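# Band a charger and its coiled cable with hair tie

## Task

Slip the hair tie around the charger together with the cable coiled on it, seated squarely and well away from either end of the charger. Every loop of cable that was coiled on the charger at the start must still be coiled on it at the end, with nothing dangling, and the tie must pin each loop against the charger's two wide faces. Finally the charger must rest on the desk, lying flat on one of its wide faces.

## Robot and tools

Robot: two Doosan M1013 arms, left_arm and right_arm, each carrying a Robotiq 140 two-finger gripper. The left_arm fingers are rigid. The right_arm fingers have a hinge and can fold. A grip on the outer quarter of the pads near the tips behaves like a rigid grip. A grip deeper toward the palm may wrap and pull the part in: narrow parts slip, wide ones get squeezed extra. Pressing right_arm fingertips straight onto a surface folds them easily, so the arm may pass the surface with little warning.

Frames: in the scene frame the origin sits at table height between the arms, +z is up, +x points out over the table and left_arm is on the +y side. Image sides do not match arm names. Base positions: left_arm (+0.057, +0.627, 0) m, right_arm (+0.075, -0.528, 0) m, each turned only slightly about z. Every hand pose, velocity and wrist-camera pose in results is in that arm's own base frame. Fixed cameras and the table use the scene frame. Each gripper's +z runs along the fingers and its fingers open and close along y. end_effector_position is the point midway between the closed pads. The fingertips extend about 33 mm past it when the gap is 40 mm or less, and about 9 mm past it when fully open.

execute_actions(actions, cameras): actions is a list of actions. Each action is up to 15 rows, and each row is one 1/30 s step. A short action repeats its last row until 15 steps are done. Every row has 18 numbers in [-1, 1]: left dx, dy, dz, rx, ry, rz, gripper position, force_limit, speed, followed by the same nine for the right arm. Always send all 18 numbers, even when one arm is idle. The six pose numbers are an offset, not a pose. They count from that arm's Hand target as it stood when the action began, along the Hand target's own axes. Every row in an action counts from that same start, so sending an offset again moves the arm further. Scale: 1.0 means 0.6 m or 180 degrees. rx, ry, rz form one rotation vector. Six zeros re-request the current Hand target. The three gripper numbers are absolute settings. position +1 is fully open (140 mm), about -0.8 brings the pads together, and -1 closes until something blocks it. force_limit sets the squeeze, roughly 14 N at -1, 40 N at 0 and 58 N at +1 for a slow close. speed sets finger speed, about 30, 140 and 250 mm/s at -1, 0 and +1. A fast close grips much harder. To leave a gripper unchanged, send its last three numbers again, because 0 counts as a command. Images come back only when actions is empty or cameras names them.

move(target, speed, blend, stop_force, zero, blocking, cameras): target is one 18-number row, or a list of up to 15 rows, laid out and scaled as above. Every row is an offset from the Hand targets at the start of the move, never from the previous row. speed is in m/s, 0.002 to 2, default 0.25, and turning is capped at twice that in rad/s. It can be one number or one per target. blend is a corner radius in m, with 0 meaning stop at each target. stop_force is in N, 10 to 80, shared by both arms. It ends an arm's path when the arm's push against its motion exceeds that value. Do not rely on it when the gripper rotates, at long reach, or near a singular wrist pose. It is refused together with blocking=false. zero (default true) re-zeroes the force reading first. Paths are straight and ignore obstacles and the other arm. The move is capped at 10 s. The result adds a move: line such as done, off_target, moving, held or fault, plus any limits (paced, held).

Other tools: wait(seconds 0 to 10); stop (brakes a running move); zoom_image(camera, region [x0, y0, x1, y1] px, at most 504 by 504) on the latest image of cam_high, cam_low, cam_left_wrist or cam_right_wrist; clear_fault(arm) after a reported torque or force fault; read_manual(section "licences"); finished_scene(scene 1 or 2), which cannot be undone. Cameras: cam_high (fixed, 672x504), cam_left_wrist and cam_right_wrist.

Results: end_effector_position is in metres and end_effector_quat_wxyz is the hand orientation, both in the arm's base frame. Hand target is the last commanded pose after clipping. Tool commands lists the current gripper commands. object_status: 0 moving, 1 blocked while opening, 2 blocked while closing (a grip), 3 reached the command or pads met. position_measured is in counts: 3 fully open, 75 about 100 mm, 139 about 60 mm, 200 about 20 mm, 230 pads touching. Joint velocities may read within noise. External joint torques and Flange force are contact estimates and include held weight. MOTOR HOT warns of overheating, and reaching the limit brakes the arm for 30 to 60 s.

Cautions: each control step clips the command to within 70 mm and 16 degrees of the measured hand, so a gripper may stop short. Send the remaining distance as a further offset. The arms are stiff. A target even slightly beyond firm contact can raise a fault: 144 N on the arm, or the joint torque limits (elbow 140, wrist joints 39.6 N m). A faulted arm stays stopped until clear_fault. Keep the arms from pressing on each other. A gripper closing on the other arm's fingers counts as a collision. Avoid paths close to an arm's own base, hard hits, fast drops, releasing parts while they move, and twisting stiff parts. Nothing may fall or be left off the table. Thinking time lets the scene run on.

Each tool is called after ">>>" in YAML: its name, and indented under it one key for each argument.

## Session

>>> execute_actions:
  actions: []

>>> zoom_image:
  camera: "cam_high"
  region: [200, 130, 320, 230]

Scene clock: 0.00 s.
left_arm: end_effector_position=(+0.7592, -0.5796, +0.1987) position_measured=3 object_status=3 end_effector_quat_wxyz=(+0.053, +0.661, +0.009, +0.749) | right_arm: end_effector_position=(+0.8089, -0.1034, +0.3394) position_measured=3 object_status=3 end_effector_quat_wxyz=(-0.032, +0.450, -0.554, +0.699)
Joint positions: left_arm=[-0.966 0.704 1.861 2.209 1.343 -1.198] | right_arm=[0.184 0.337 2.009 -1.957 1.178 -1.36]
Joint velocities: within noise
Joint torques (N m): no reading
External joint torques (N m): no reading
Flange force (N): no reading
Hand target: left_arm +0.7592, -0.5796, +0.1987; +0.053, +0.661, +0.009, +0.749 | right_arm +0.8089, -0.1034, +0.3394; -0.032, +0.450, -0.554, +0.699
Tool commands: left_gripper/position=+1.0 left_gripper/force_limit=+1.0 left_gripper/speed=+1.0 right_gripper/position=+1.0 right_gripper/force_limit=+1.0 right_gripper/speed=+1.0
camera_calibration:
cam_left_wrist: T_world_to_cam=[[-0.0643406, -0.994599, 0.0814443, -0.535974], [-0.229518, -0.0646768, -0.971153, 0.32783], [0.971175, -0.0811776, -0.224117, -0.597457], [0, 0, 0, 1]] pos_world=[0.620993, -0.560376, 0.228125]
cam_right_wrist: T_world_to_cam=[[-0.461237, -0.382953, -0.800379, 0.608168], [0.318749, 0.770329, -0.552262, 0.0126066], [0.828045, -0.509844, -0.233239, -0.500741], [0, 0, 0, 1]] pos_world=[0.691128, -0.0321113, 0.376935]

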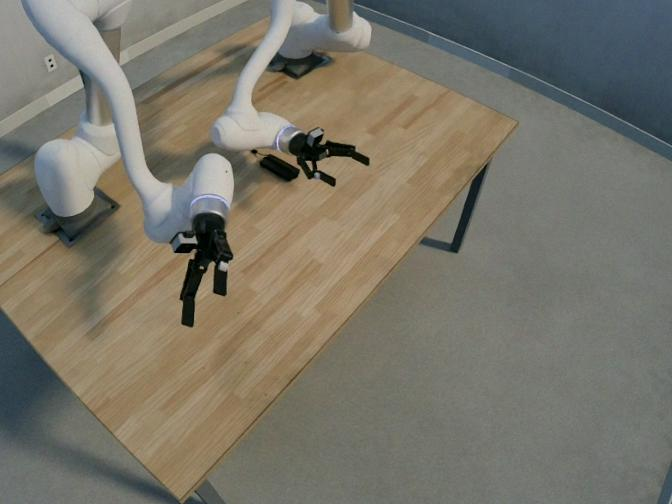

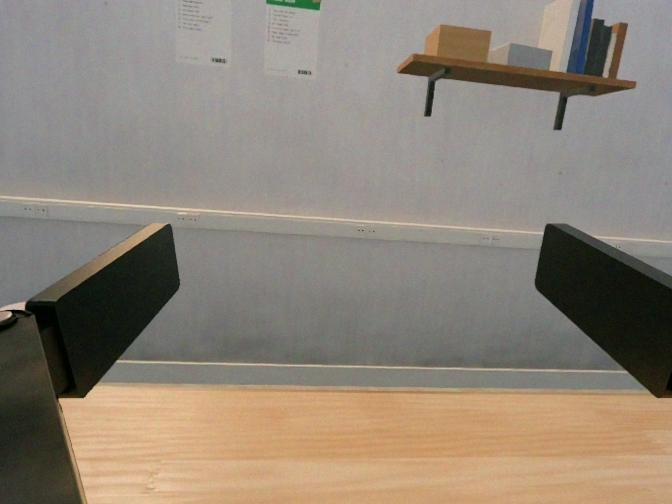

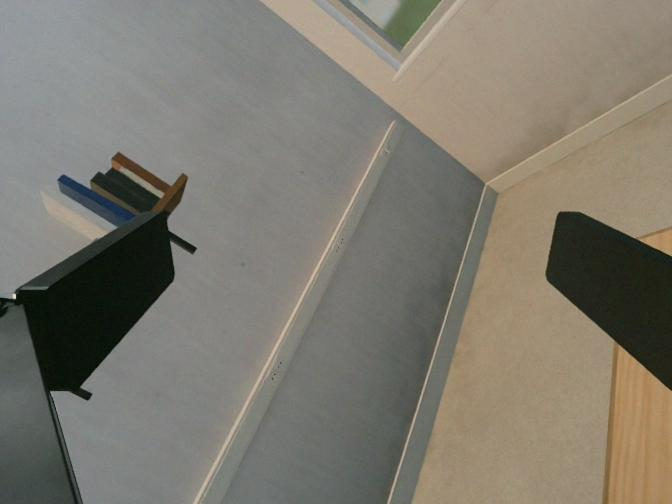

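Scaled by 4.200.

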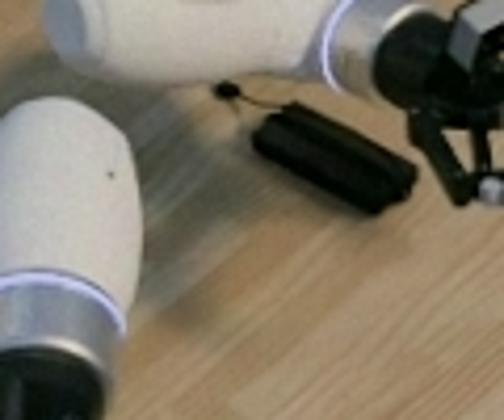

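>>> execute_actions:
  actions: []

Scene clock: 41.87 s.
left_arm: end_effector_position=(+0.7592, -0.5796, +0.1987) position_measured=3 object_status=3 end_effector_quat_wxyz=(+0.053, +0.661, +0.009, +0.749) | right_arm: end_effector_position=(+0.8089, -0.1034, +0.3394) position_measured=3 object_status=3 end_effector_quat_wxyz=(-0.032, +0.450, -0.554, +0.699)
Joint positions: left_arm=[-0.966 0.704 1.861 2.209 1.343 -1.198] | right_arm=[0.184 0.337 2.009 -1.957 1.178 -1.36]
Joint velocities: within noise
Joint torques (N m): left_arm=[-1.01 -92.9 -26.96 -0.06 2.52 -0.1] | right_arm=[1.93 -69.36 -28.4 -2.13 2.22 0.01]
External joint torques (N m): left_arm=[1.35 -2.88 -0.88 -0.22 -0.07 0.1] | right_arm=[-1.91 7.64 0.32 -0.65 -0.22 -0.05]
Flange force (N): left_arm=[4.3 -1.1 1.4] | right_arm=[-10.5 4.4 8.1]
Hand target: left_arm +0.7592, -0.5796, +0.1987; +0.053, +0.661, +0.009, +0.749 | right_arm +0.8089, -0.1034, +0.3394; -0.032, +0.450, -0.554, +0.699
Tool commands: left_gripper/position=+1.0 left_gripper/force_limit=+1.0 left_gripper/speed=+1.0 right_gripper/position=+1.0 right_gripper/force_limit=+1.0 right_gripper/speed=+1.0
camera_calibration:
cam_left_wrist: T_world_to_cam=[[-0.0643406, -0.994599, 0.0814443, -0.535974], [-0.229518, -0.0646768, -0.971153, 0.32783], [0.971175, -0.0811776, -0.224117, -0.597457], [0, 0, 0, 1]] pos_world=[0.620993, -0.560376, 0.228125]
cam_right_wrist: T_world_to_cam=[[-0.461237, -0.382953, -0.800379, 0.608168], [0.318749, 0.770329, -0.552262, 0.0126066], [0.828045, -0.509844, -0.233239, -0.500741], [0, 0, 0, 1]] pos_world=[0.691128, -0.0321113, 0.376935]

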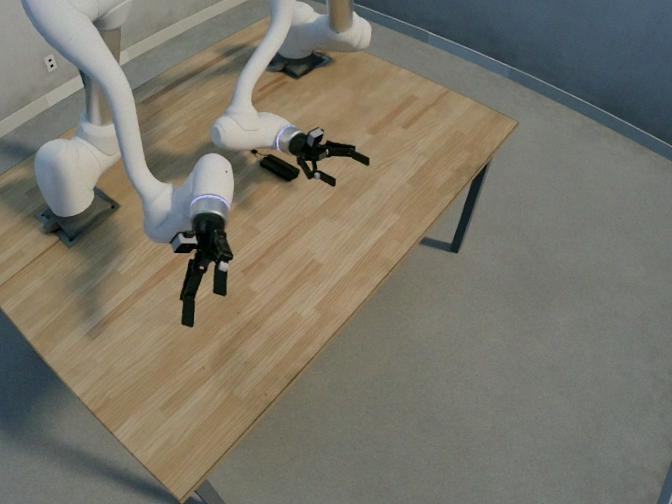

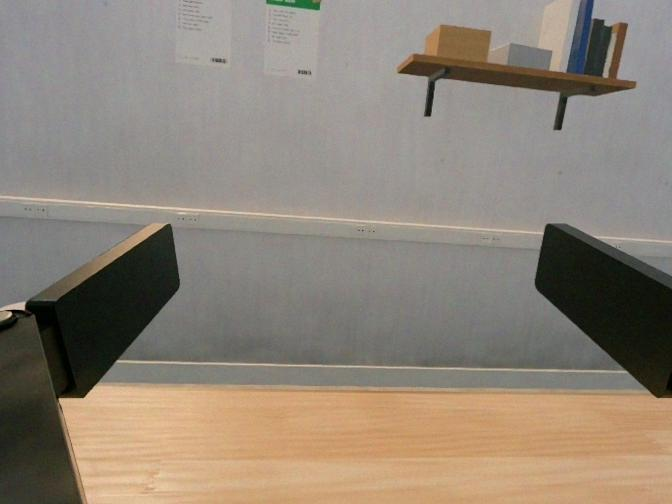

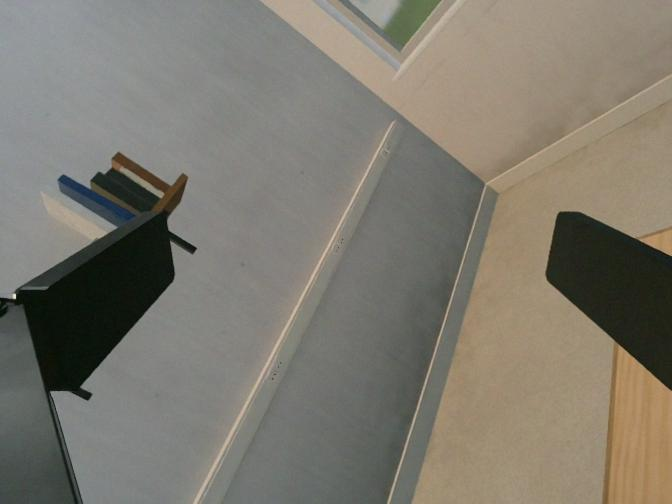

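>>> move:
  target: [0.362,-0.492,-0.51,0,-0.54,0,1,1,1,0.135,-0.01,-0.658,-0.025,-0.55,-0.435,1,1,1]
  speed: 0.4
  cameras: ["all"]

Scene clock: 81.67 s.
left_arm: end_effector_position=(+0.4496, -0.2491, +0.3498) position_measured=3 object_status=3 end_effector_quat_wxyz=(+0.042, +0.999, -0.034, +0.000) | right_arm: end_effector_position=(+0.5011, +0.1495, +0.4003) position_measured=3 object_status=3 end_effector_quat_wxyz=(-0.001, +1.000, -0.001, +0.001)
Joint positions: left_arm=[-0.525 -0.082 1.813 -0.075 1.372 1.126] | right_arm=[0.223 -0.059 1.699 0.001 1.5 -4.487]
Joint torques (N m): left_arm=[-0.99 -30.91 -41.32 4.03 -0.02 -0.1] | right_arm=[2 -40.98 -41.37 4.6 0.16 0.01]
External joint torques (N m): left_arm=[0.9 -2.45 -0.75 0.09 -0.13 0.11] | right_arm=[-1.89 5.36 -0.13 -0.35 -0.21 -0.01]
Flange force (N): left_arm=[-1.8 -2.7 -1.8] | right_arm=[9.4 1.0 0.8]
Hand target: left_arm +0.4496, -0.2491, +0.3498; +0.042, +0.999, -0.034, +0.000 | right_arm +0.5011, +0.1495, +0.4003; -0.001, +1.000, -0.001, +0.001
Off the commanded pose: left_arm 0.000 m, 0 deg | right_arm 0.000 m, 0 deg.
move: done
camera_calibration:
cam_left_wrist: T_world_to_cam=[[-0.0695587, -0.994286, 0.0809714, -0.236948], [-0.934446, 0.093358, 0.343649, 0.321273], [-0.349245, -0.0517596, -0.935601, 0.613799], [0, 0, 0, 1]] pos_world=[0.498096, -0.233818, 0.483052]
cam_right_wrist: T_world_to_cam=[[0.00298161, -0.99999, 0.00334677, 0.149714], [-0.936564, -0.00161946, 0.350493, 0.332548], [-0.350484, -0.0041795, -0.936559, 0.693796], [0, 0, 0, 1]] pos_world=[0.55417, 0.153151, 0.532724]

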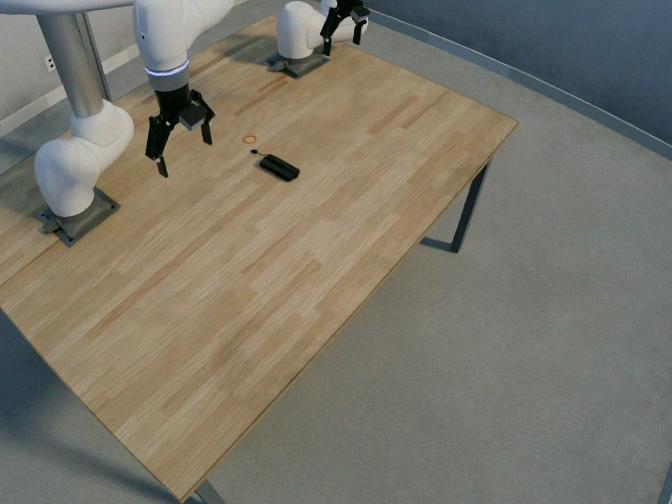

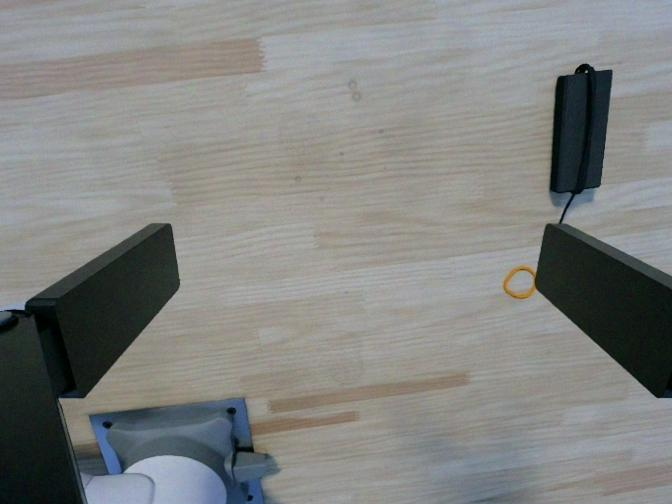

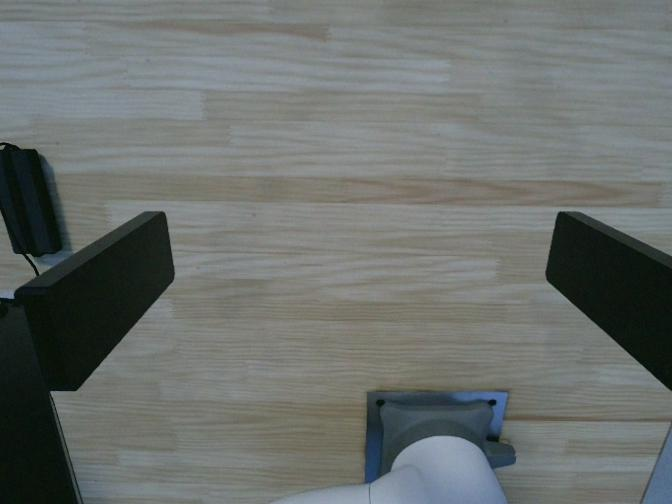

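>>> move:
  target: [0.033,0.476,0.09,0.0268,0,-0.0217,1,1,1,0,0,0,0,0,0,1,1,1]
  speed: 0.4
  cameras: ["cam_left_wrist"]

Scene clock: 109.93 s.
left_arm: end_effector_position=(+0.4500, -0.5388, +0.3200) position_measured=3 object_status=3 end_effector_quat_wxyz=(+0.000, +1.000, +0.000, +0.000) | right_arm: end_effector_position=(+0.5011, +0.1495, +0.4003) position_measured=3 object_status=3 end_effector_quat_wxyz=(-0.001, +1.000, -0.001, +0.001)
Joint positions: left_arm=[-0.924 0.247 1.506 0 1.389 0.646] | right_arm=[0.223 -0.059 1.699 0.001 1.5 -4.487]
Joint torques (N m): left_arm=[-1.18 -65.47 -41.15 4.24 0.08 -0.12] | right_arm=[1.87 -41.04 -41.56 4.67 0.14 0.08]
External joint torques (N m): left_arm=[0.96 -2.17 -0.85 0.09 -0.12 0.12] | right_arm=[-1.84 5.76 0.13 -0.43 -0.2 -0.08]
Flange force (N): left_arm=[0.1 -2.3 -1.7] | right_arm=[9.6 1.0 1.3]
Hand target: left_arm +0.4500, -0.5389, +0.3199; +0.000, +1.000, +0.000, +0.000 | right_arm +0.5011, +0.1495, +0.4003; -0.001, +1.000, -0.001, +0.001
Off the commanded pose: left_arm 0.000 m, 0 deg | right_arm 0.000 m, 0 deg.
move: done
camera_calibration:
cam_left_wrist: T_world_to_cam=[[-0.00147887, -0.999994, -0.003, -0.529413], [-0.937661, 0.00034403, 0.34755, 0.309043], [-0.347547, 0.00332696, -0.937657, 0.600708], [0, 0, 0, 1]] pos_world=[0.497769, -0.531515, 0.454261]
Images, in order (width x height): cam_left_wrist 672x504.

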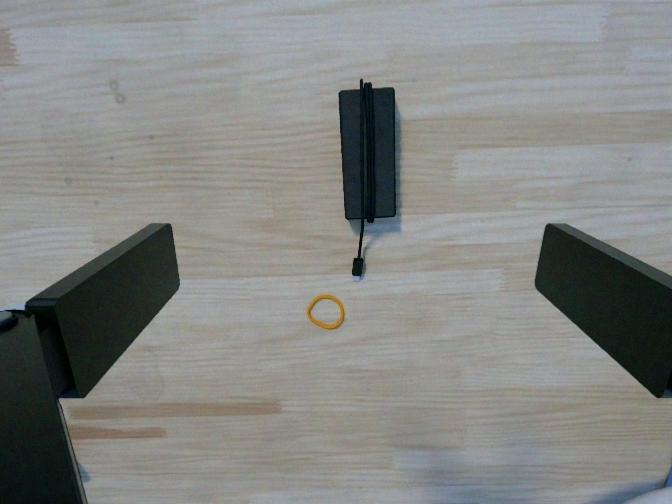

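>>> move:
  target: [0,-0.55,-0.08,0,0,0,-1,0,0,-0.202,-0.7925,0.167,0,0,0,-1,1,1]
  speed: 0.4
  cameras: ["cam_right_wrist"]

Scene clock: 135.33 s.
left_arm: end_effector_position=(+0.4497, -0.2089, +0.3680) position_measured=233 object_status=3 end_effector_quat_wxyz=(+0.000, +1.000, +0.000, +0.000) | right_arm: end_effector_position=(+0.3811, +0.6254, +0.3007) position_measured=236 object_status=3 end_effector_quat_wxyz=(-0.001, +1.000, -0.001, +0.001)
Joint positions: left_arm=[-0.505 -0.097 1.791 0 1.448 1.065] | right_arm=[0.976 0.3 1.472 0 1.368 -3.734]
Joint torques (N m): left_arm=[-1.15 -29.63 -41.53 4.3 0.06 -0.12] | right_arm=[1.75 -79.48 -41 4.58 0.1 0.05]
External joint torques (N m): left_arm=[1.4 -2.77 -0.9 0.1 -0.11 0.12] | right_arm=[-1.53 8.87 0.46 -0.45 -0.14 -0.05]
Flange force (N): left_arm=[-1.4 -4.0 -1.8] | right_arm=[8.6 -10.0 3.8]
Hand target: left_arm +0.4497, -0.2089, +0.3681; +0.000, +1.000, +0.000, +0.000 | right_arm +0.3811, +0.6254, +0.3007; -0.001, +1.000, -0.001, +0.001
Off the commanded pose: left_arm 0.000 m, 0 deg | right_arm 0.000 m, 0 deg.
move: done
camera_calibration:
cam_right_wrist: T_world_to_cam=[[0.00285212, -0.999991, 0.00328951, 0.626381], [-0.936609, -0.00151878, 0.350373, 0.255941], [-0.350364, -0.00408029, -0.936605, 0.560385], [0, 0, 0, 1]] pos_world=[0.43427, 0.62905, 0.433124]
Images, in order (width x height): cam_right_wrist 672x504.

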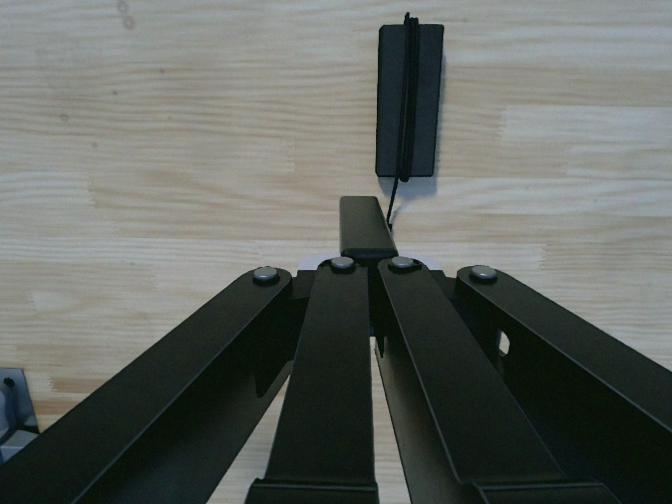

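>>> move:
  target: [0,0,0,0,0,0,-1,0,0,-0.135,0,0.167,0,0,0,0.3,1,1]
  speed: 0.3
  cameras: ["cam_right_wrist"]

>>> zoom_image:
  camera: "cam_right_wrist"
  region: [220, 200, 500, 420]

Scene clock: 146.63 s.
left_arm: end_effector_position=(+0.4497, -0.2089, +0.3681) position_measured=233 object_status=3 end_effector_quat_wxyz=(+0.000, +1.000, +0.000, +0.000) | right_arm: end_effector_position=(+0.3003, +0.6258, +0.2004) position_measured=91 object_status=3 end_effector_quat_wxyz=(-0.001, +1.000, -0.001, +0.001)
Joint positions: left_arm=[-0.505 -0.097 1.791 0 1.448 1.065] | right_arm=[1.074 0.288 1.676 0 1.176 -3.636]
Joint torques (N m): left_arm=[-0.91 -29.63 -41.52 4.29 0.01 -0.07] | right_arm=[1.7 -74.82 -37.81 4.23 0.18 0.02]
External joint torques (N m): left_arm=[0.91 -2.5 -0.71 0.08 -0.06 0.07] | right_arm=[-1.74 7.15 -0.52 -0.34 -0.2 -0.02]
Flange force (N): left_arm=[-1.8 -3.0 -1.6] | right_arm=[7.2 -9.3 4.2]
Hand target: left_arm +0.4497, -0.2089, +0.3681; +0.000, +1.000, +0.000, +0.000 | right_arm +0.3002, +0.6258, +0.2004; -0.001, +1.000, -0.001, +0.001
Off the commanded pose: left_arm 0.000 m, 0 deg | right_arm 0.000 m, 0 deg.
move: done
camera_calibration:
cam_right_wrist: T_world_to_cam=[[0.00285237, -0.999991, 0.00328886, 0.627342], [-0.936564, -0.00151872, 0.350494, 0.215257], [-0.350485, -0.00407997, -0.936559, 0.438128], [0, 0, 0, 1]] pos_world=[0.35337, 0.62945, 0.332824]
Images, in order (width x height): cam_right_wrist 672x504.

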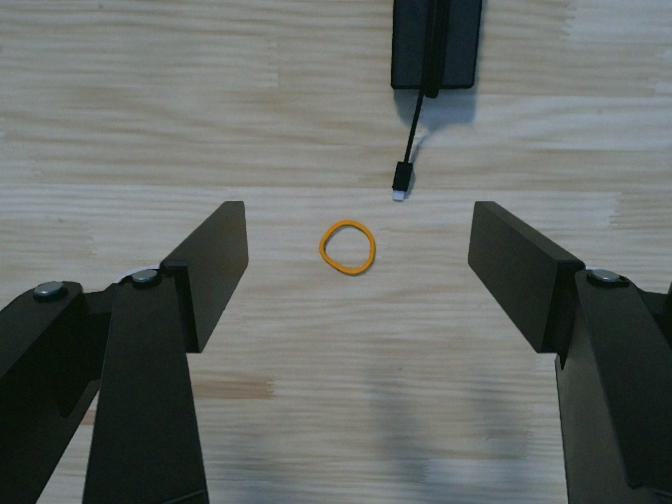

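Scaled by 1.800.

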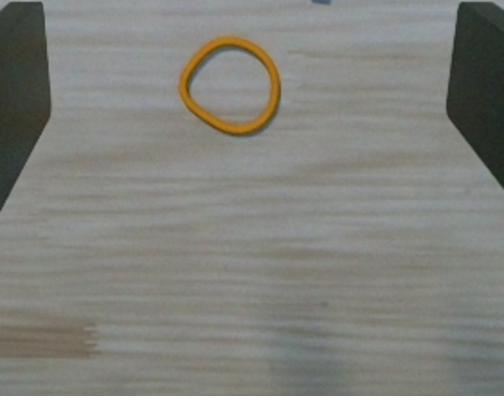

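>>> move:
  target: [0,0,0,0,0,0,-1,0,0,-0.105,-0.035,0.2,0,0,0,-0.5,-0.1,-1]
  speed: 0.2
  cameras: ["cam_right_wrist"]

>>> zoom_image:
  camera: "cam_right_wrist"
  region: [220, 100, 500, 320]

Scene clock: 158.67 s.
left_arm: end_effector_position=(+0.4497, -0.2089, +0.3681) position_measured=233 object_status=3 end_effector_quat_wxyz=(+0.000, +1.000, +0.000, +0.000) | right_arm: end_effector_position=(+0.2375, +0.6471, +0.0803) position_measured=192 object_status=0 end_effector_quat_wxyz=(-0.001, +1.000, -0.001, +0.001)
Joint positions: left_arm=[-0.505 -0.097 1.791 0 1.448 1.065] | right_arm=[1.169 0.375 1.798 -0.001 0.967 -3.54]
Joint torques (N m): left_arm=[-0.95 -29.6 -41.49 4.23 0.04 -0.11] | right_arm=[1.51 -79.89 -34.48 3.95 0.19 0.07]
External joint torques (N m): left_arm=[0.74 -2.18 -0.78 0.12 -0.09 0.11] | right_arm=[-1.38 8.58 0.48 -0.5 -0.22 -0.07]
Flange force (N): left_arm=[-1.4 -2.5 -1.5] | right_arm=[5.6 -9.1 8.8]
Hand target: left_arm +0.4497, -0.2089, +0.3681; +0.000, +1.000, +0.000, +0.000 | right_arm +0.2375, +0.6471, +0.0803; -0.001, +1.000, -0.001, +0.001
Off the commanded pose: left_arm 0.000 m, 0 deg | right_arm 0.000 m, 0 deg.
move: done
camera_calibration:
cam_right_wrist: T_world_to_cam=[[0.00298134, -0.99999, 0.00334688, 0.649166], [-0.936564, -0.00161918, 0.350493, 0.198633], [-0.350484, -0.0041795, -0.936559, 0.303789], [0, 0, 0, 1]] pos_world=[0.29057, 0.650751, 0.212724]
Images, in order (width x height): cam_right_wrist 672x504.

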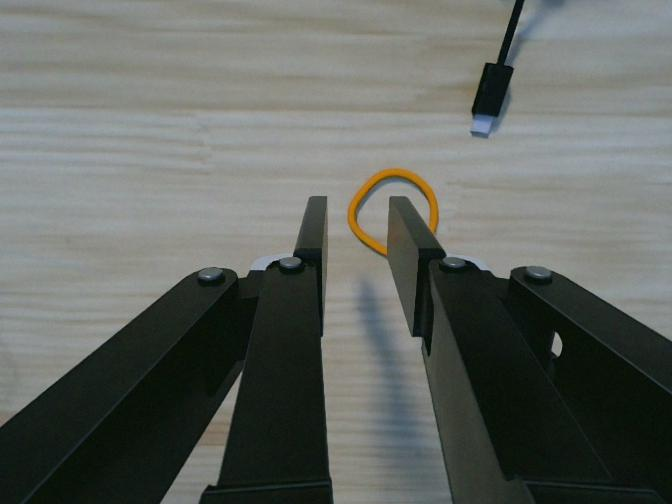

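Scaled by 1.800.

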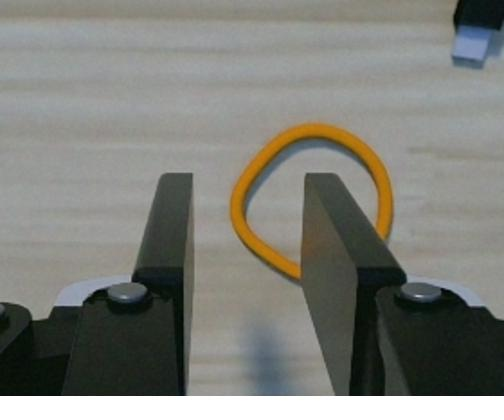

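>>> move:
  target:
    - [0,0,0,0,0,0,-1,0,0,-0.008,-0.001,0.045,0,0,0,-0.5,-0.1,-1]
    - [0,0,0,0,0,0,-1,0,0,-0.008,-0.001,0.076,0,0,0,-0.5,-0.1,-1]
    - [0,0,0,0,0,0,-1,0,0,-0.008,-0.001,0.076,0,0,0,-1,-0.1,-1]
    - [0,0,0,0,0,0,-1,0,0,-0.008,-0.001,-0.2,0,0,0,-1,-0.1,-1]
  speed: [0.1,0.03,0.03,0.06]
  cameras: ["cam_right_wrist"]

>>> zoom_image:
  camera: "cam_right_wrist"
  region: [220, 100, 500, 320]

Scene clock: 180.53 s.
left_arm: end_effector_position=(+0.4497, -0.2089, +0.3681) position_measured=233 object_status=3 end_effector_quat_wxyz=(+0.000, +1.000, +0.000, +0.000) | right_arm: end_effector_position=(+0.2325, +0.6475, +0.2003) position_measured=226 object_status=2 end_effector_quat_wxyz=(-0.001, +1.000, -0.001, +0.001)
Joint positions: left_arm=[-0.505 -0.097 1.791 0 1.448 1.065] | right_arm=[1.176 0.279 1.688 -0.001 1.173 -3.534]
Joint torques (N m): left_arm=[-1.11 -29.65 -41.47 4.26 0.04 -0.12] | right_arm=[1.82 -74.35 -38.45 4.34 0.12 0.06]
External joint torques (N m): left_arm=[1.1 -2.42 -0.81 0.09 -0.09 0.12] | right_arm=[-2.01 7.82 0.22 -0.46 -0.14 -0.06]
Flange force (N): left_arm=[-1.3 -3.3 -1.6] | right_arm=[6.5 -9.4 5.4]
Hand target: left_arm +0.4497, -0.2089, +0.3681; +0.000, +1.000, +0.000, +0.000 | right_arm +0.2325, +0.6475, +0.2003; -0.001, +1.000, -0.001, +0.001
Off the commanded pose: left_arm 0.000 m, 0 deg | right_arm 0.000 m, 0 deg.
move: done
camera_calibration:
cam_right_wrist: T_world_to_cam=[[0.00298134, -0.99999, 0.00334688, 0.649179], [-0.936564, -0.00161918, 0.350493, 0.151892], [-0.350484, -0.0041795, -0.936559, 0.414425], [0, 0, 0, 1]] pos_world=[0.28557, 0.651151, 0.332724]
Images, in order (width x height): cam_right_wrist 672x504.

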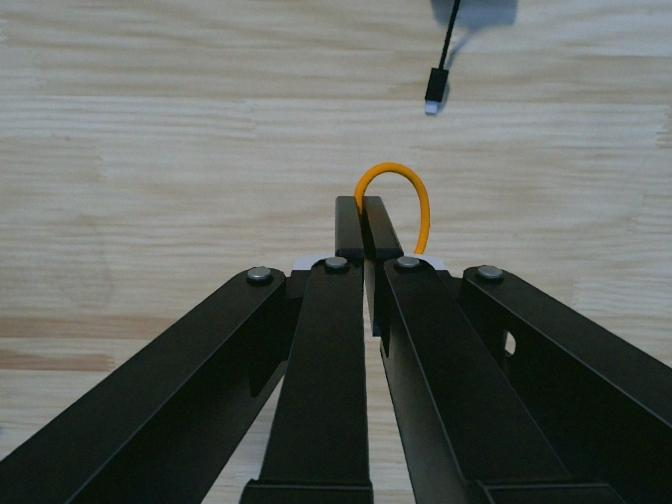

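Scaled by 1.800.

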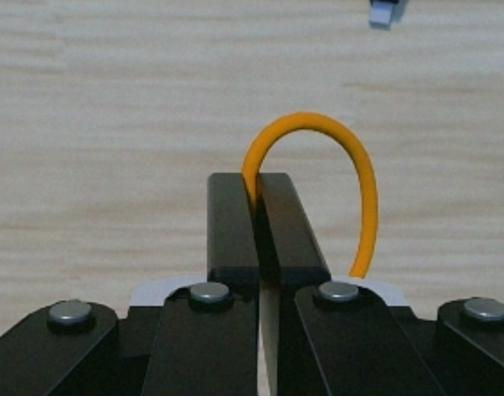

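>>> move:
  target: [0.225,0.485,0.145,-0.5,0.014,-0.0135,-1,0,0,0.5315,0.2877,-0.164,0.5,0,0,-1,-0.1,-1]
  speed: 0.3
  cameras: ["all"]

>>> zoom_image:
  camera: "cam_left_wrist"
  region: [220, 100, 500, 310]

Scene clock: 195.57 s.
left_arm: end_effector_position=(+0.5849, -0.4997, +0.2809) position_measured=233 object_status=3 end_effector_quat_wxyz=(+0.707, +0.707, +0.020, +0.020) | right_arm: end_effector_position=(+0.5508, +0.4740, +0.2989) position_measured=226 object_status=2 end_effector_quat_wxyz=(+0.708, -0.707, +0.000, -0.001)
Joint positions: left_arm=[-0.346 0.408 2.071 -1.894 1.328 2.52] | right_arm=[0.191 0.356 2.107 1.723 1.451 -5.616]
Joint torques (N m): left_arm=[-0.75 -61.24 -23.14 -2.14 2.37 -0.05] | right_arm=[1.89 -73.15 -30.29 1.8 2.38 -0.07]
External joint torques (N m): left_arm=[0.73 -4.46 -0.85 -0.29 -0.09 0.1] | right_arm=[-1.96 7.76 0.48 -0.52 -0.23 0.02]
Flange force (N): left_arm=[-3.0 6.6 -1.8] | right_arm=[8.8 11.3 -1.8]
Hand target: left_arm +0.5849, -0.4997, +0.2809; +0.707, +0.707, +0.020, +0.020 | right_arm +0.5508, +0.4740, +0.2989; +0.708, -0.707, +0.000, -0.001
Off the commanded pose: left_arm 0.000 m, 0 deg | right_arm 0.000 m, 0 deg.
move: done
camera_calibration:
cam_left_wrist: T_world_to_cam=[[-0.00289736, -0.00280793, 0.999992, -0.272812], [-0.955721, 0.294269, -0.0019428, 0.704763], [-0.294261, -0.955718, -0.0035362, -0.162049], [0, 0, 0, 1]] pos_world=[0.625082, -0.363029, 0.273606]
cam_right_wrist: T_world_to_cam=[[0.00671226, -0.00332579, -0.999972, 0.299833], [-0.936824, -0.349765, -0.00512511, 0.686665], [-0.349738, 0.936832, -0.00546339, -0.107176], [0, 0, 0, 1]] pos_world=[0.603788, 0.341575, 0.302758]

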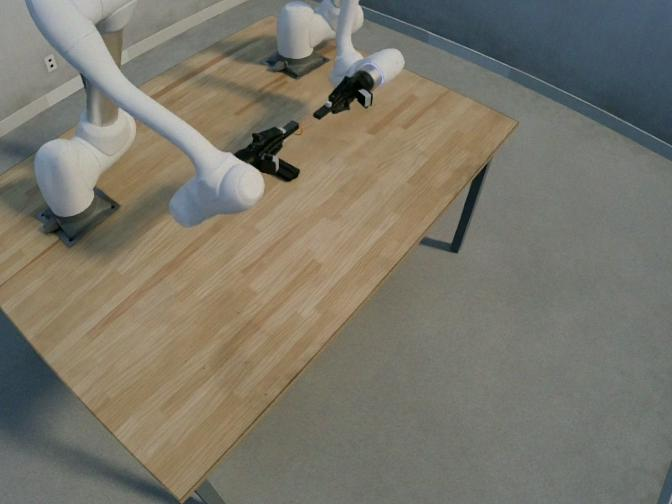

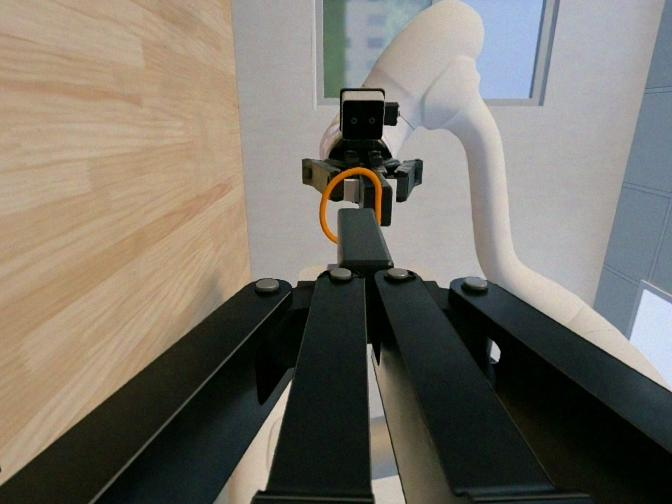

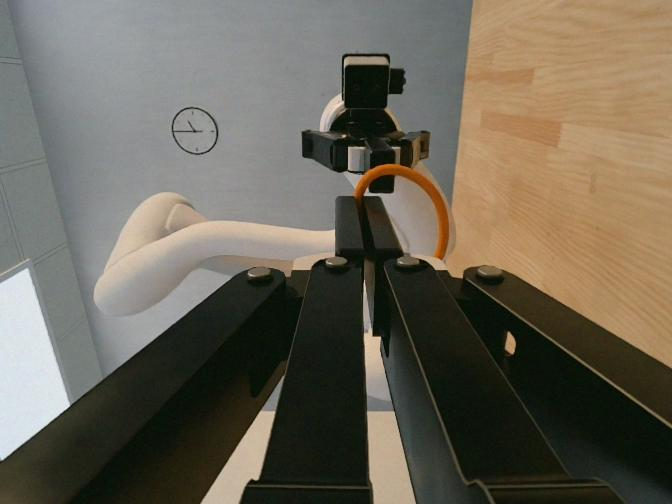

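Scaled by 1.800.

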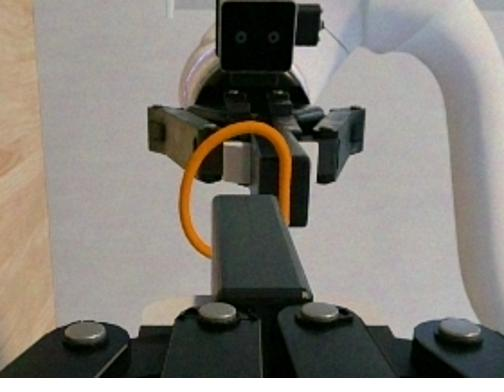

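>>> move:
  target: [0,0,0.142,0,0,0,-1,0,0,0,0,0,0,0,0,-1,-0.1,-1]
  speed: 0.1
  cameras: ["all"]

>>> zoom_image:
  camera: "cam_left_wrist"
  region: [220, 100, 500, 310]

>>> zoom_image:
  camera: "cam_right_wrist"
  region: [220, 100, 500, 310]

Scene clock: 208.10 s.
left_arm: end_effector_position=(+0.5897, -0.5848, +0.2809) position_measured=233 object_status=3 end_effector_quat_wxyz=(+0.707, +0.707, +0.020, +0.020) | right_arm: end_effector_position=(+0.5508, +0.4740, +0.2989) position_measured=226 object_status=2 end_effector_quat_wxyz=(+0.708, -0.707, +0.000, -0.001)
Joint positions: left_arm=[-0.472 0.446 2.005 -1.993 1.244 2.522] | right_arm=[0.191 0.356 2.107 1.723 1.451 -5.616]
Joint torques (N m): left_arm=[-0.97 -67.97 -24.71 -2.38 2.36 -0.03] | right_arm=[1.66 -72.47 -29.95 1.76 2.34 -0.06]
External joint torques (N m): left_arm=[1.33 -2.99 -0.81 -0.29 -0.07 0.08] | right_arm=[-1.71 6.93 0.11 -0.48 -0.19 0.01]
Flange force (N): left_arm=[-0.9 4.2 -2.3] | right_arm=[8.4 10.0 -1.4]
Hand target: left_arm +0.5897, -0.5848, +0.2808; +0.707, +0.707, +0.020, +0.020 | right_arm +0.5508, +0.4740, +0.2989; +0.708, -0.707, +0.000, -0.001
Off the commanded pose: left_arm 0.000 m, 0 deg | right_arm 0.000 m, 0 deg.
move: done
camera_calibration:
cam_left_wrist: T_world_to_cam=[[-0.00277275, -0.00274106, 0.999992, -0.272986], [-0.955721, 0.294269, -0.00184338, 0.734241], [-0.294262, -0.955719, -0.00343562, -0.241929], [0, 0, 0, 1]] pos_world=[0.629782, -0.448029, 0.273506]
cam_right_wrist: T_world_to_cam=[[0.00661846, -0.00336165, -0.999972, 0.299901], [-0.936857, -0.349678, -0.00502519, 0.686718], [-0.349651, 0.936864, -0.00546371, -0.107204], [0, 0, 0, 1]] pos_world=[0.603887, 0.341574, 0.302758]

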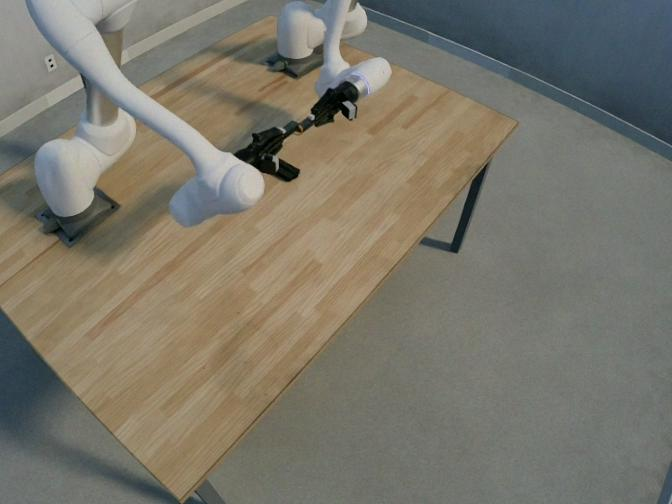

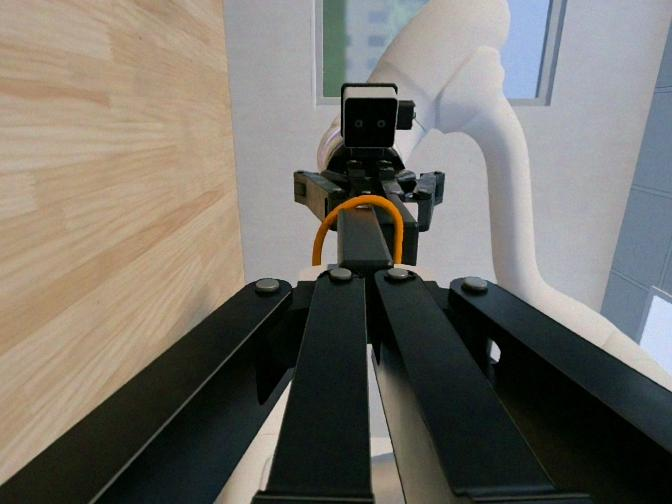

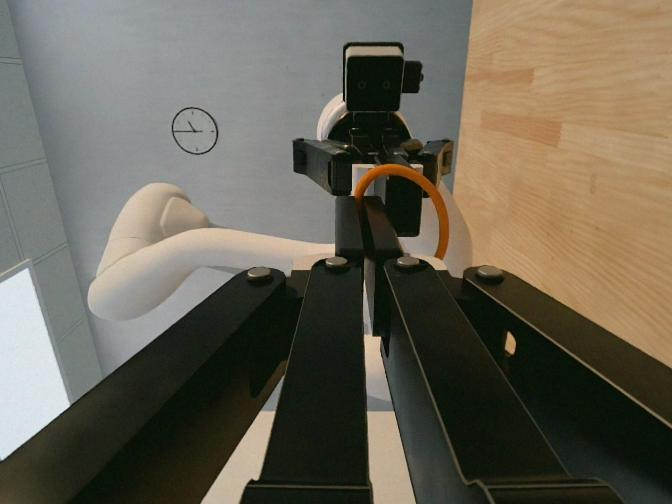

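Scaled by 1.800.

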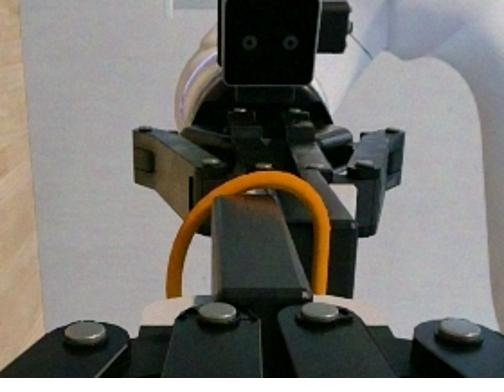

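Scaled by 1.800.

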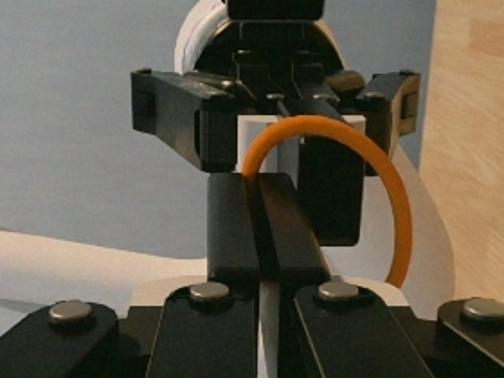

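>>> move:
  target:
    - [-0.01,0,0,0,0,0,-1,0,0,0,0,0,0,0,0,-1,-0.1,-1]
    - [-0.011,0,0.04,0,0,0,-1,0,0,0,0,0,0,0,0,-1,-0.1,-1]
  speed: 0.05
  cameras: ["all"]

>>> zoom_image:
  camera: "cam_left_wrist"
  region: [220, 100, 500, 310]

>>> zoom_image:
  camera: "cam_right_wrist"
  region: [220, 100, 500, 310]

Scene clock: 218.27 s.
left_arm: end_effector_position=(+0.5844, -0.6091, +0.2808) position_measured=233 object_status=3 end_effector_quat_wxyz=(+0.707, +0.707, +0.020, +0.020) | right_arm: end_effector_position=(+0.5508, +0.4740, +0.2989) position_measured=226 object_status=2 end_effector_quat_wxyz=(+0.708, -0.707, +0.000, -0.001)
Joint positions: left_arm=[-0.51 0.452 1.994 -2.025 1.22 2.529] | right_arm=[0.191 0.356 2.107 1.723 1.451 -5.616]
Joint torques (N m): left_arm=[-1 -69.08 -24.94 -2.43 2.38 -0.06] | right_arm=[1.36 -72.88 -30.37 1.81 2.43 -0.01]
External joint torques (N m): left_arm=[1.12 -2.69 -0.87 -0.31 -0.08 0.1] | right_arm=[-1.35 7.08 0.43 -0.52 -0.27 -0.03]
Flange force (N): left_arm=[-0.6 3.7 -1.7] | right_arm=[7.9 10.4 -0.9]
Hand target: left_arm +0.5844, -0.6091, +0.2808; +0.707, +0.707, +0.020, +0.020 | right_arm +0.5508, +0.4740, +0.2989; +0.708, -0.707, +0.000, -0.001
Off the commanded pose: left_arm 0.000 m, 0 deg | right_arm 0.000 m, 0 deg.
move: done
camera_calibration:
cam_left_wrist: T_world_to_cam=[[-0.00277275, -0.00274106, 0.999992, -0.273067], [-0.955721, 0.294269, -0.00184338, 0.736451], [-0.294262, -0.955719, -0.00343562, -0.266779], [0, 0, 0, 1]] pos_world=[0.624582, -0.472429, 0.273506]
cam_right_wrist: T_world_to_cam=[[0.00661846, -0.00336165, -0.999972, 0.299901], [-0.936857, -0.349678, -0.00502519, 0.686718], [-0.349651, 0.936864, -0.00546371, -0.107204], [0, 0, 0, 1]] pos_world=[0.603887, 0.341574, 0.302758]

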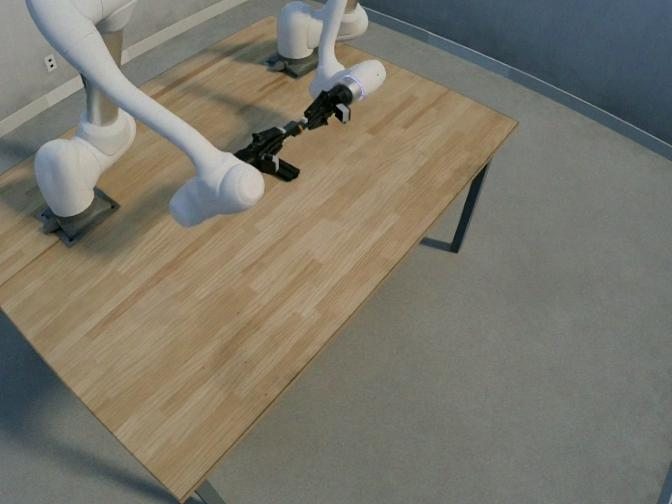

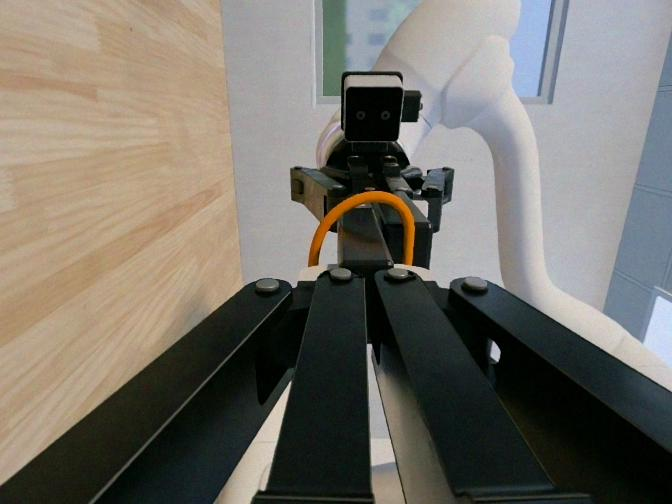

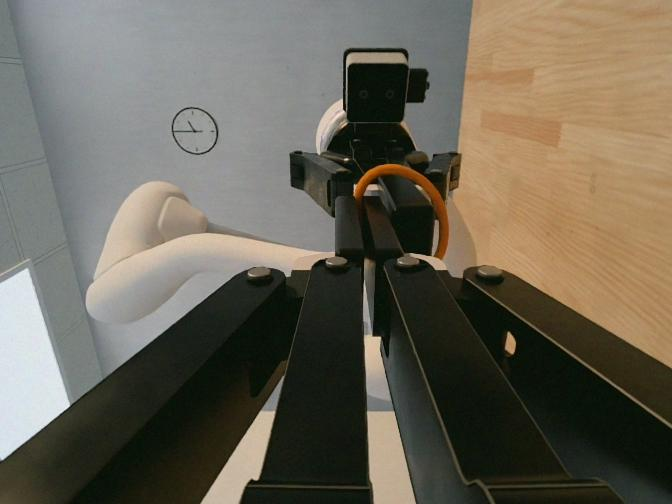

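Scaled by 1.800.

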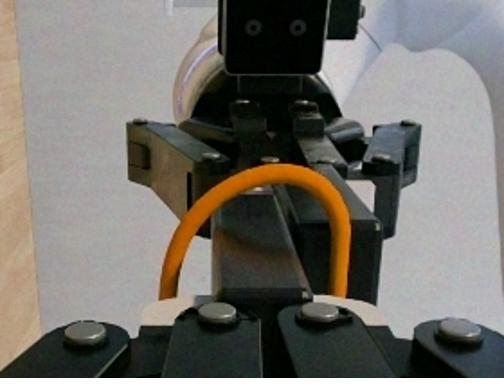

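Scaled by 1.800.

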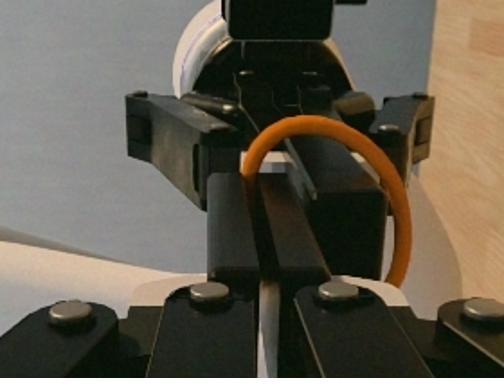

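>>> move:
  target:
    - [0,0,0,0,0,0,-1,0,0,0,0,0,0,0,0,-0.73,-0.1,-1]
    - [0,0,0.0085,0,0,0,-1,0,0,0,0,0,0,0,0,-0.73,-0.1,-1]
    - [0,-0.0267,0.0085,0,0,0,-1,0,0,0,0,0,0,0,0,-0.73,-0.1,-1]
    - [0,-0.0267,0.0085,0,0,0,-1,0,0,0,0,-0.03,0,0,0,-0.73,-0.1,-1]
  speed: 0.03
  cameras: ["cam_left_wrist","cam_right_wrist"]

>>> zoom_image:
  camera: "cam_right_wrist"
  region: [220, 100, 500, 310]

>>> zoom_image:
  camera: "cam_left_wrist"
  region: [220, 100, 500, 310]

Scene clock: 230.33 s.
left_arm: end_effector_position=(+0.5847, -0.6142, +0.2648) position_measured=233 object_status=3 end_effector_quat_wxyz=(+0.707, +0.707, +0.020, +0.020) | right_arm: end_effector_position=(+0.5508, +0.4560, +0.2989) position_measured=221 object_status=3 end_effector_quat_wxyz=(+0.708, -0.707, +0.000, -0.001)
Joint positions: left_arm=[-0.517 0.477 1.995 -2.039 1.228 2.555] | right_arm=[0.16 0.351 2.115 1.699 1.471 -5.616]
Joint torques (N m): left_arm=[-1.05 -70.29 -24.04 -2.37 2.39 -0.03] | right_arm=[1.77 -72.38 -29.91 1.88 2.36 -0.01]
External joint torques (N m): left_arm=[0.76 -2.88 -0.82 -0.31 -0.04 0.08] | right_arm=[-1.66 7.38 0.37 -0.54 -0.21 -0.04]
Flange force (N): left_arm=[-1.1 4.0 -1.4] | right_arm=[8.4 11.0 -1.7]
Hand target: left_arm +0.5847, -0.6142, +0.2648; +0.707, +0.707, +0.020, +0.020 | right_arm +0.5508, +0.4560, +0.2989; +0.708, -0.707, +0.000, -0.001
Off the commanded pose: left_arm 0.000 m, 0 deg | right_arm 0.000 m, 0 deg.
move: done
camera_calibration:
cam_left_wrist: T_world_to_cam=[[-0.00277275, -0.00274106, 0.999992, -0.257081], [-0.955721, 0.294269, -0.00184338, 0.738209], [-0.294262, -0.955719, -0.00343562, -0.27162], [0, 0, 0, 1]] pos_world=[0.624882, -0.477529, 0.257506]
cam_right_wrist: T_world_to_cam=[[0.00661918, -0.00336103, -0.999972, 0.29974], [-0.936824, -0.349765, -0.00502558, 0.680339], [-0.349739, 0.936831, -0.00546385, -0.0903131], [0, 0, 0, 1]] pos_world=[0.603787, 0.323574, 0.302658]
Images, in order (width x height): cam_left_wrist 672x504, cam_right_wrist 672x504.

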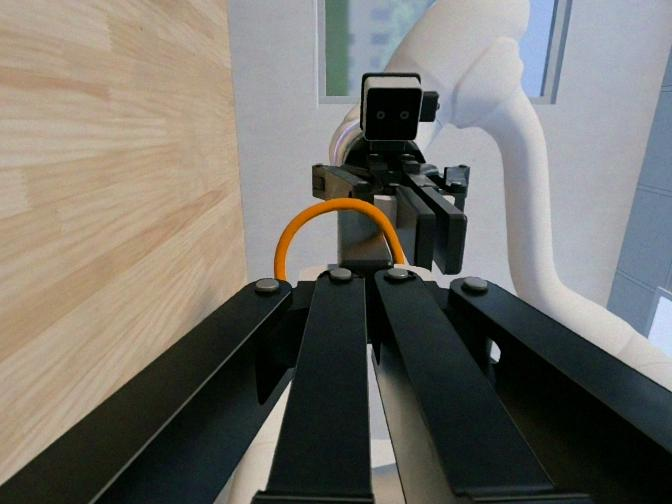

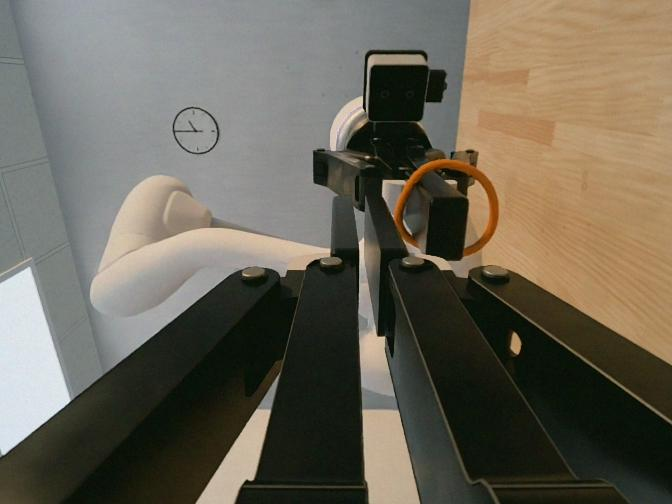

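Scaled by 1.800.

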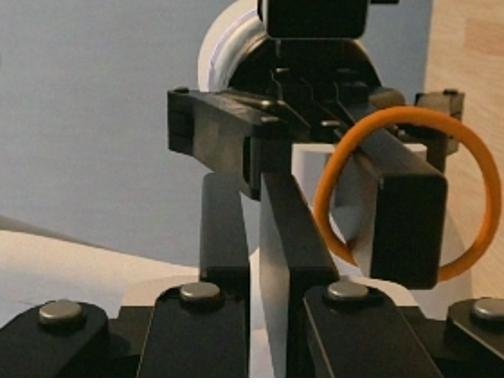

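Scaled by 1.800.

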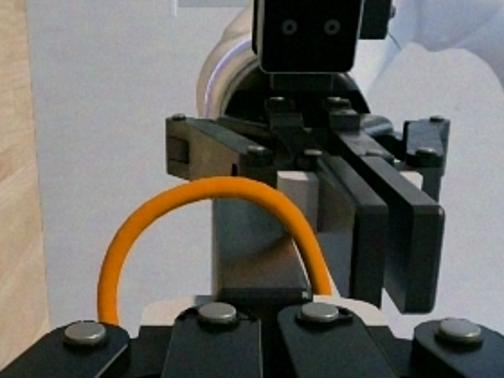

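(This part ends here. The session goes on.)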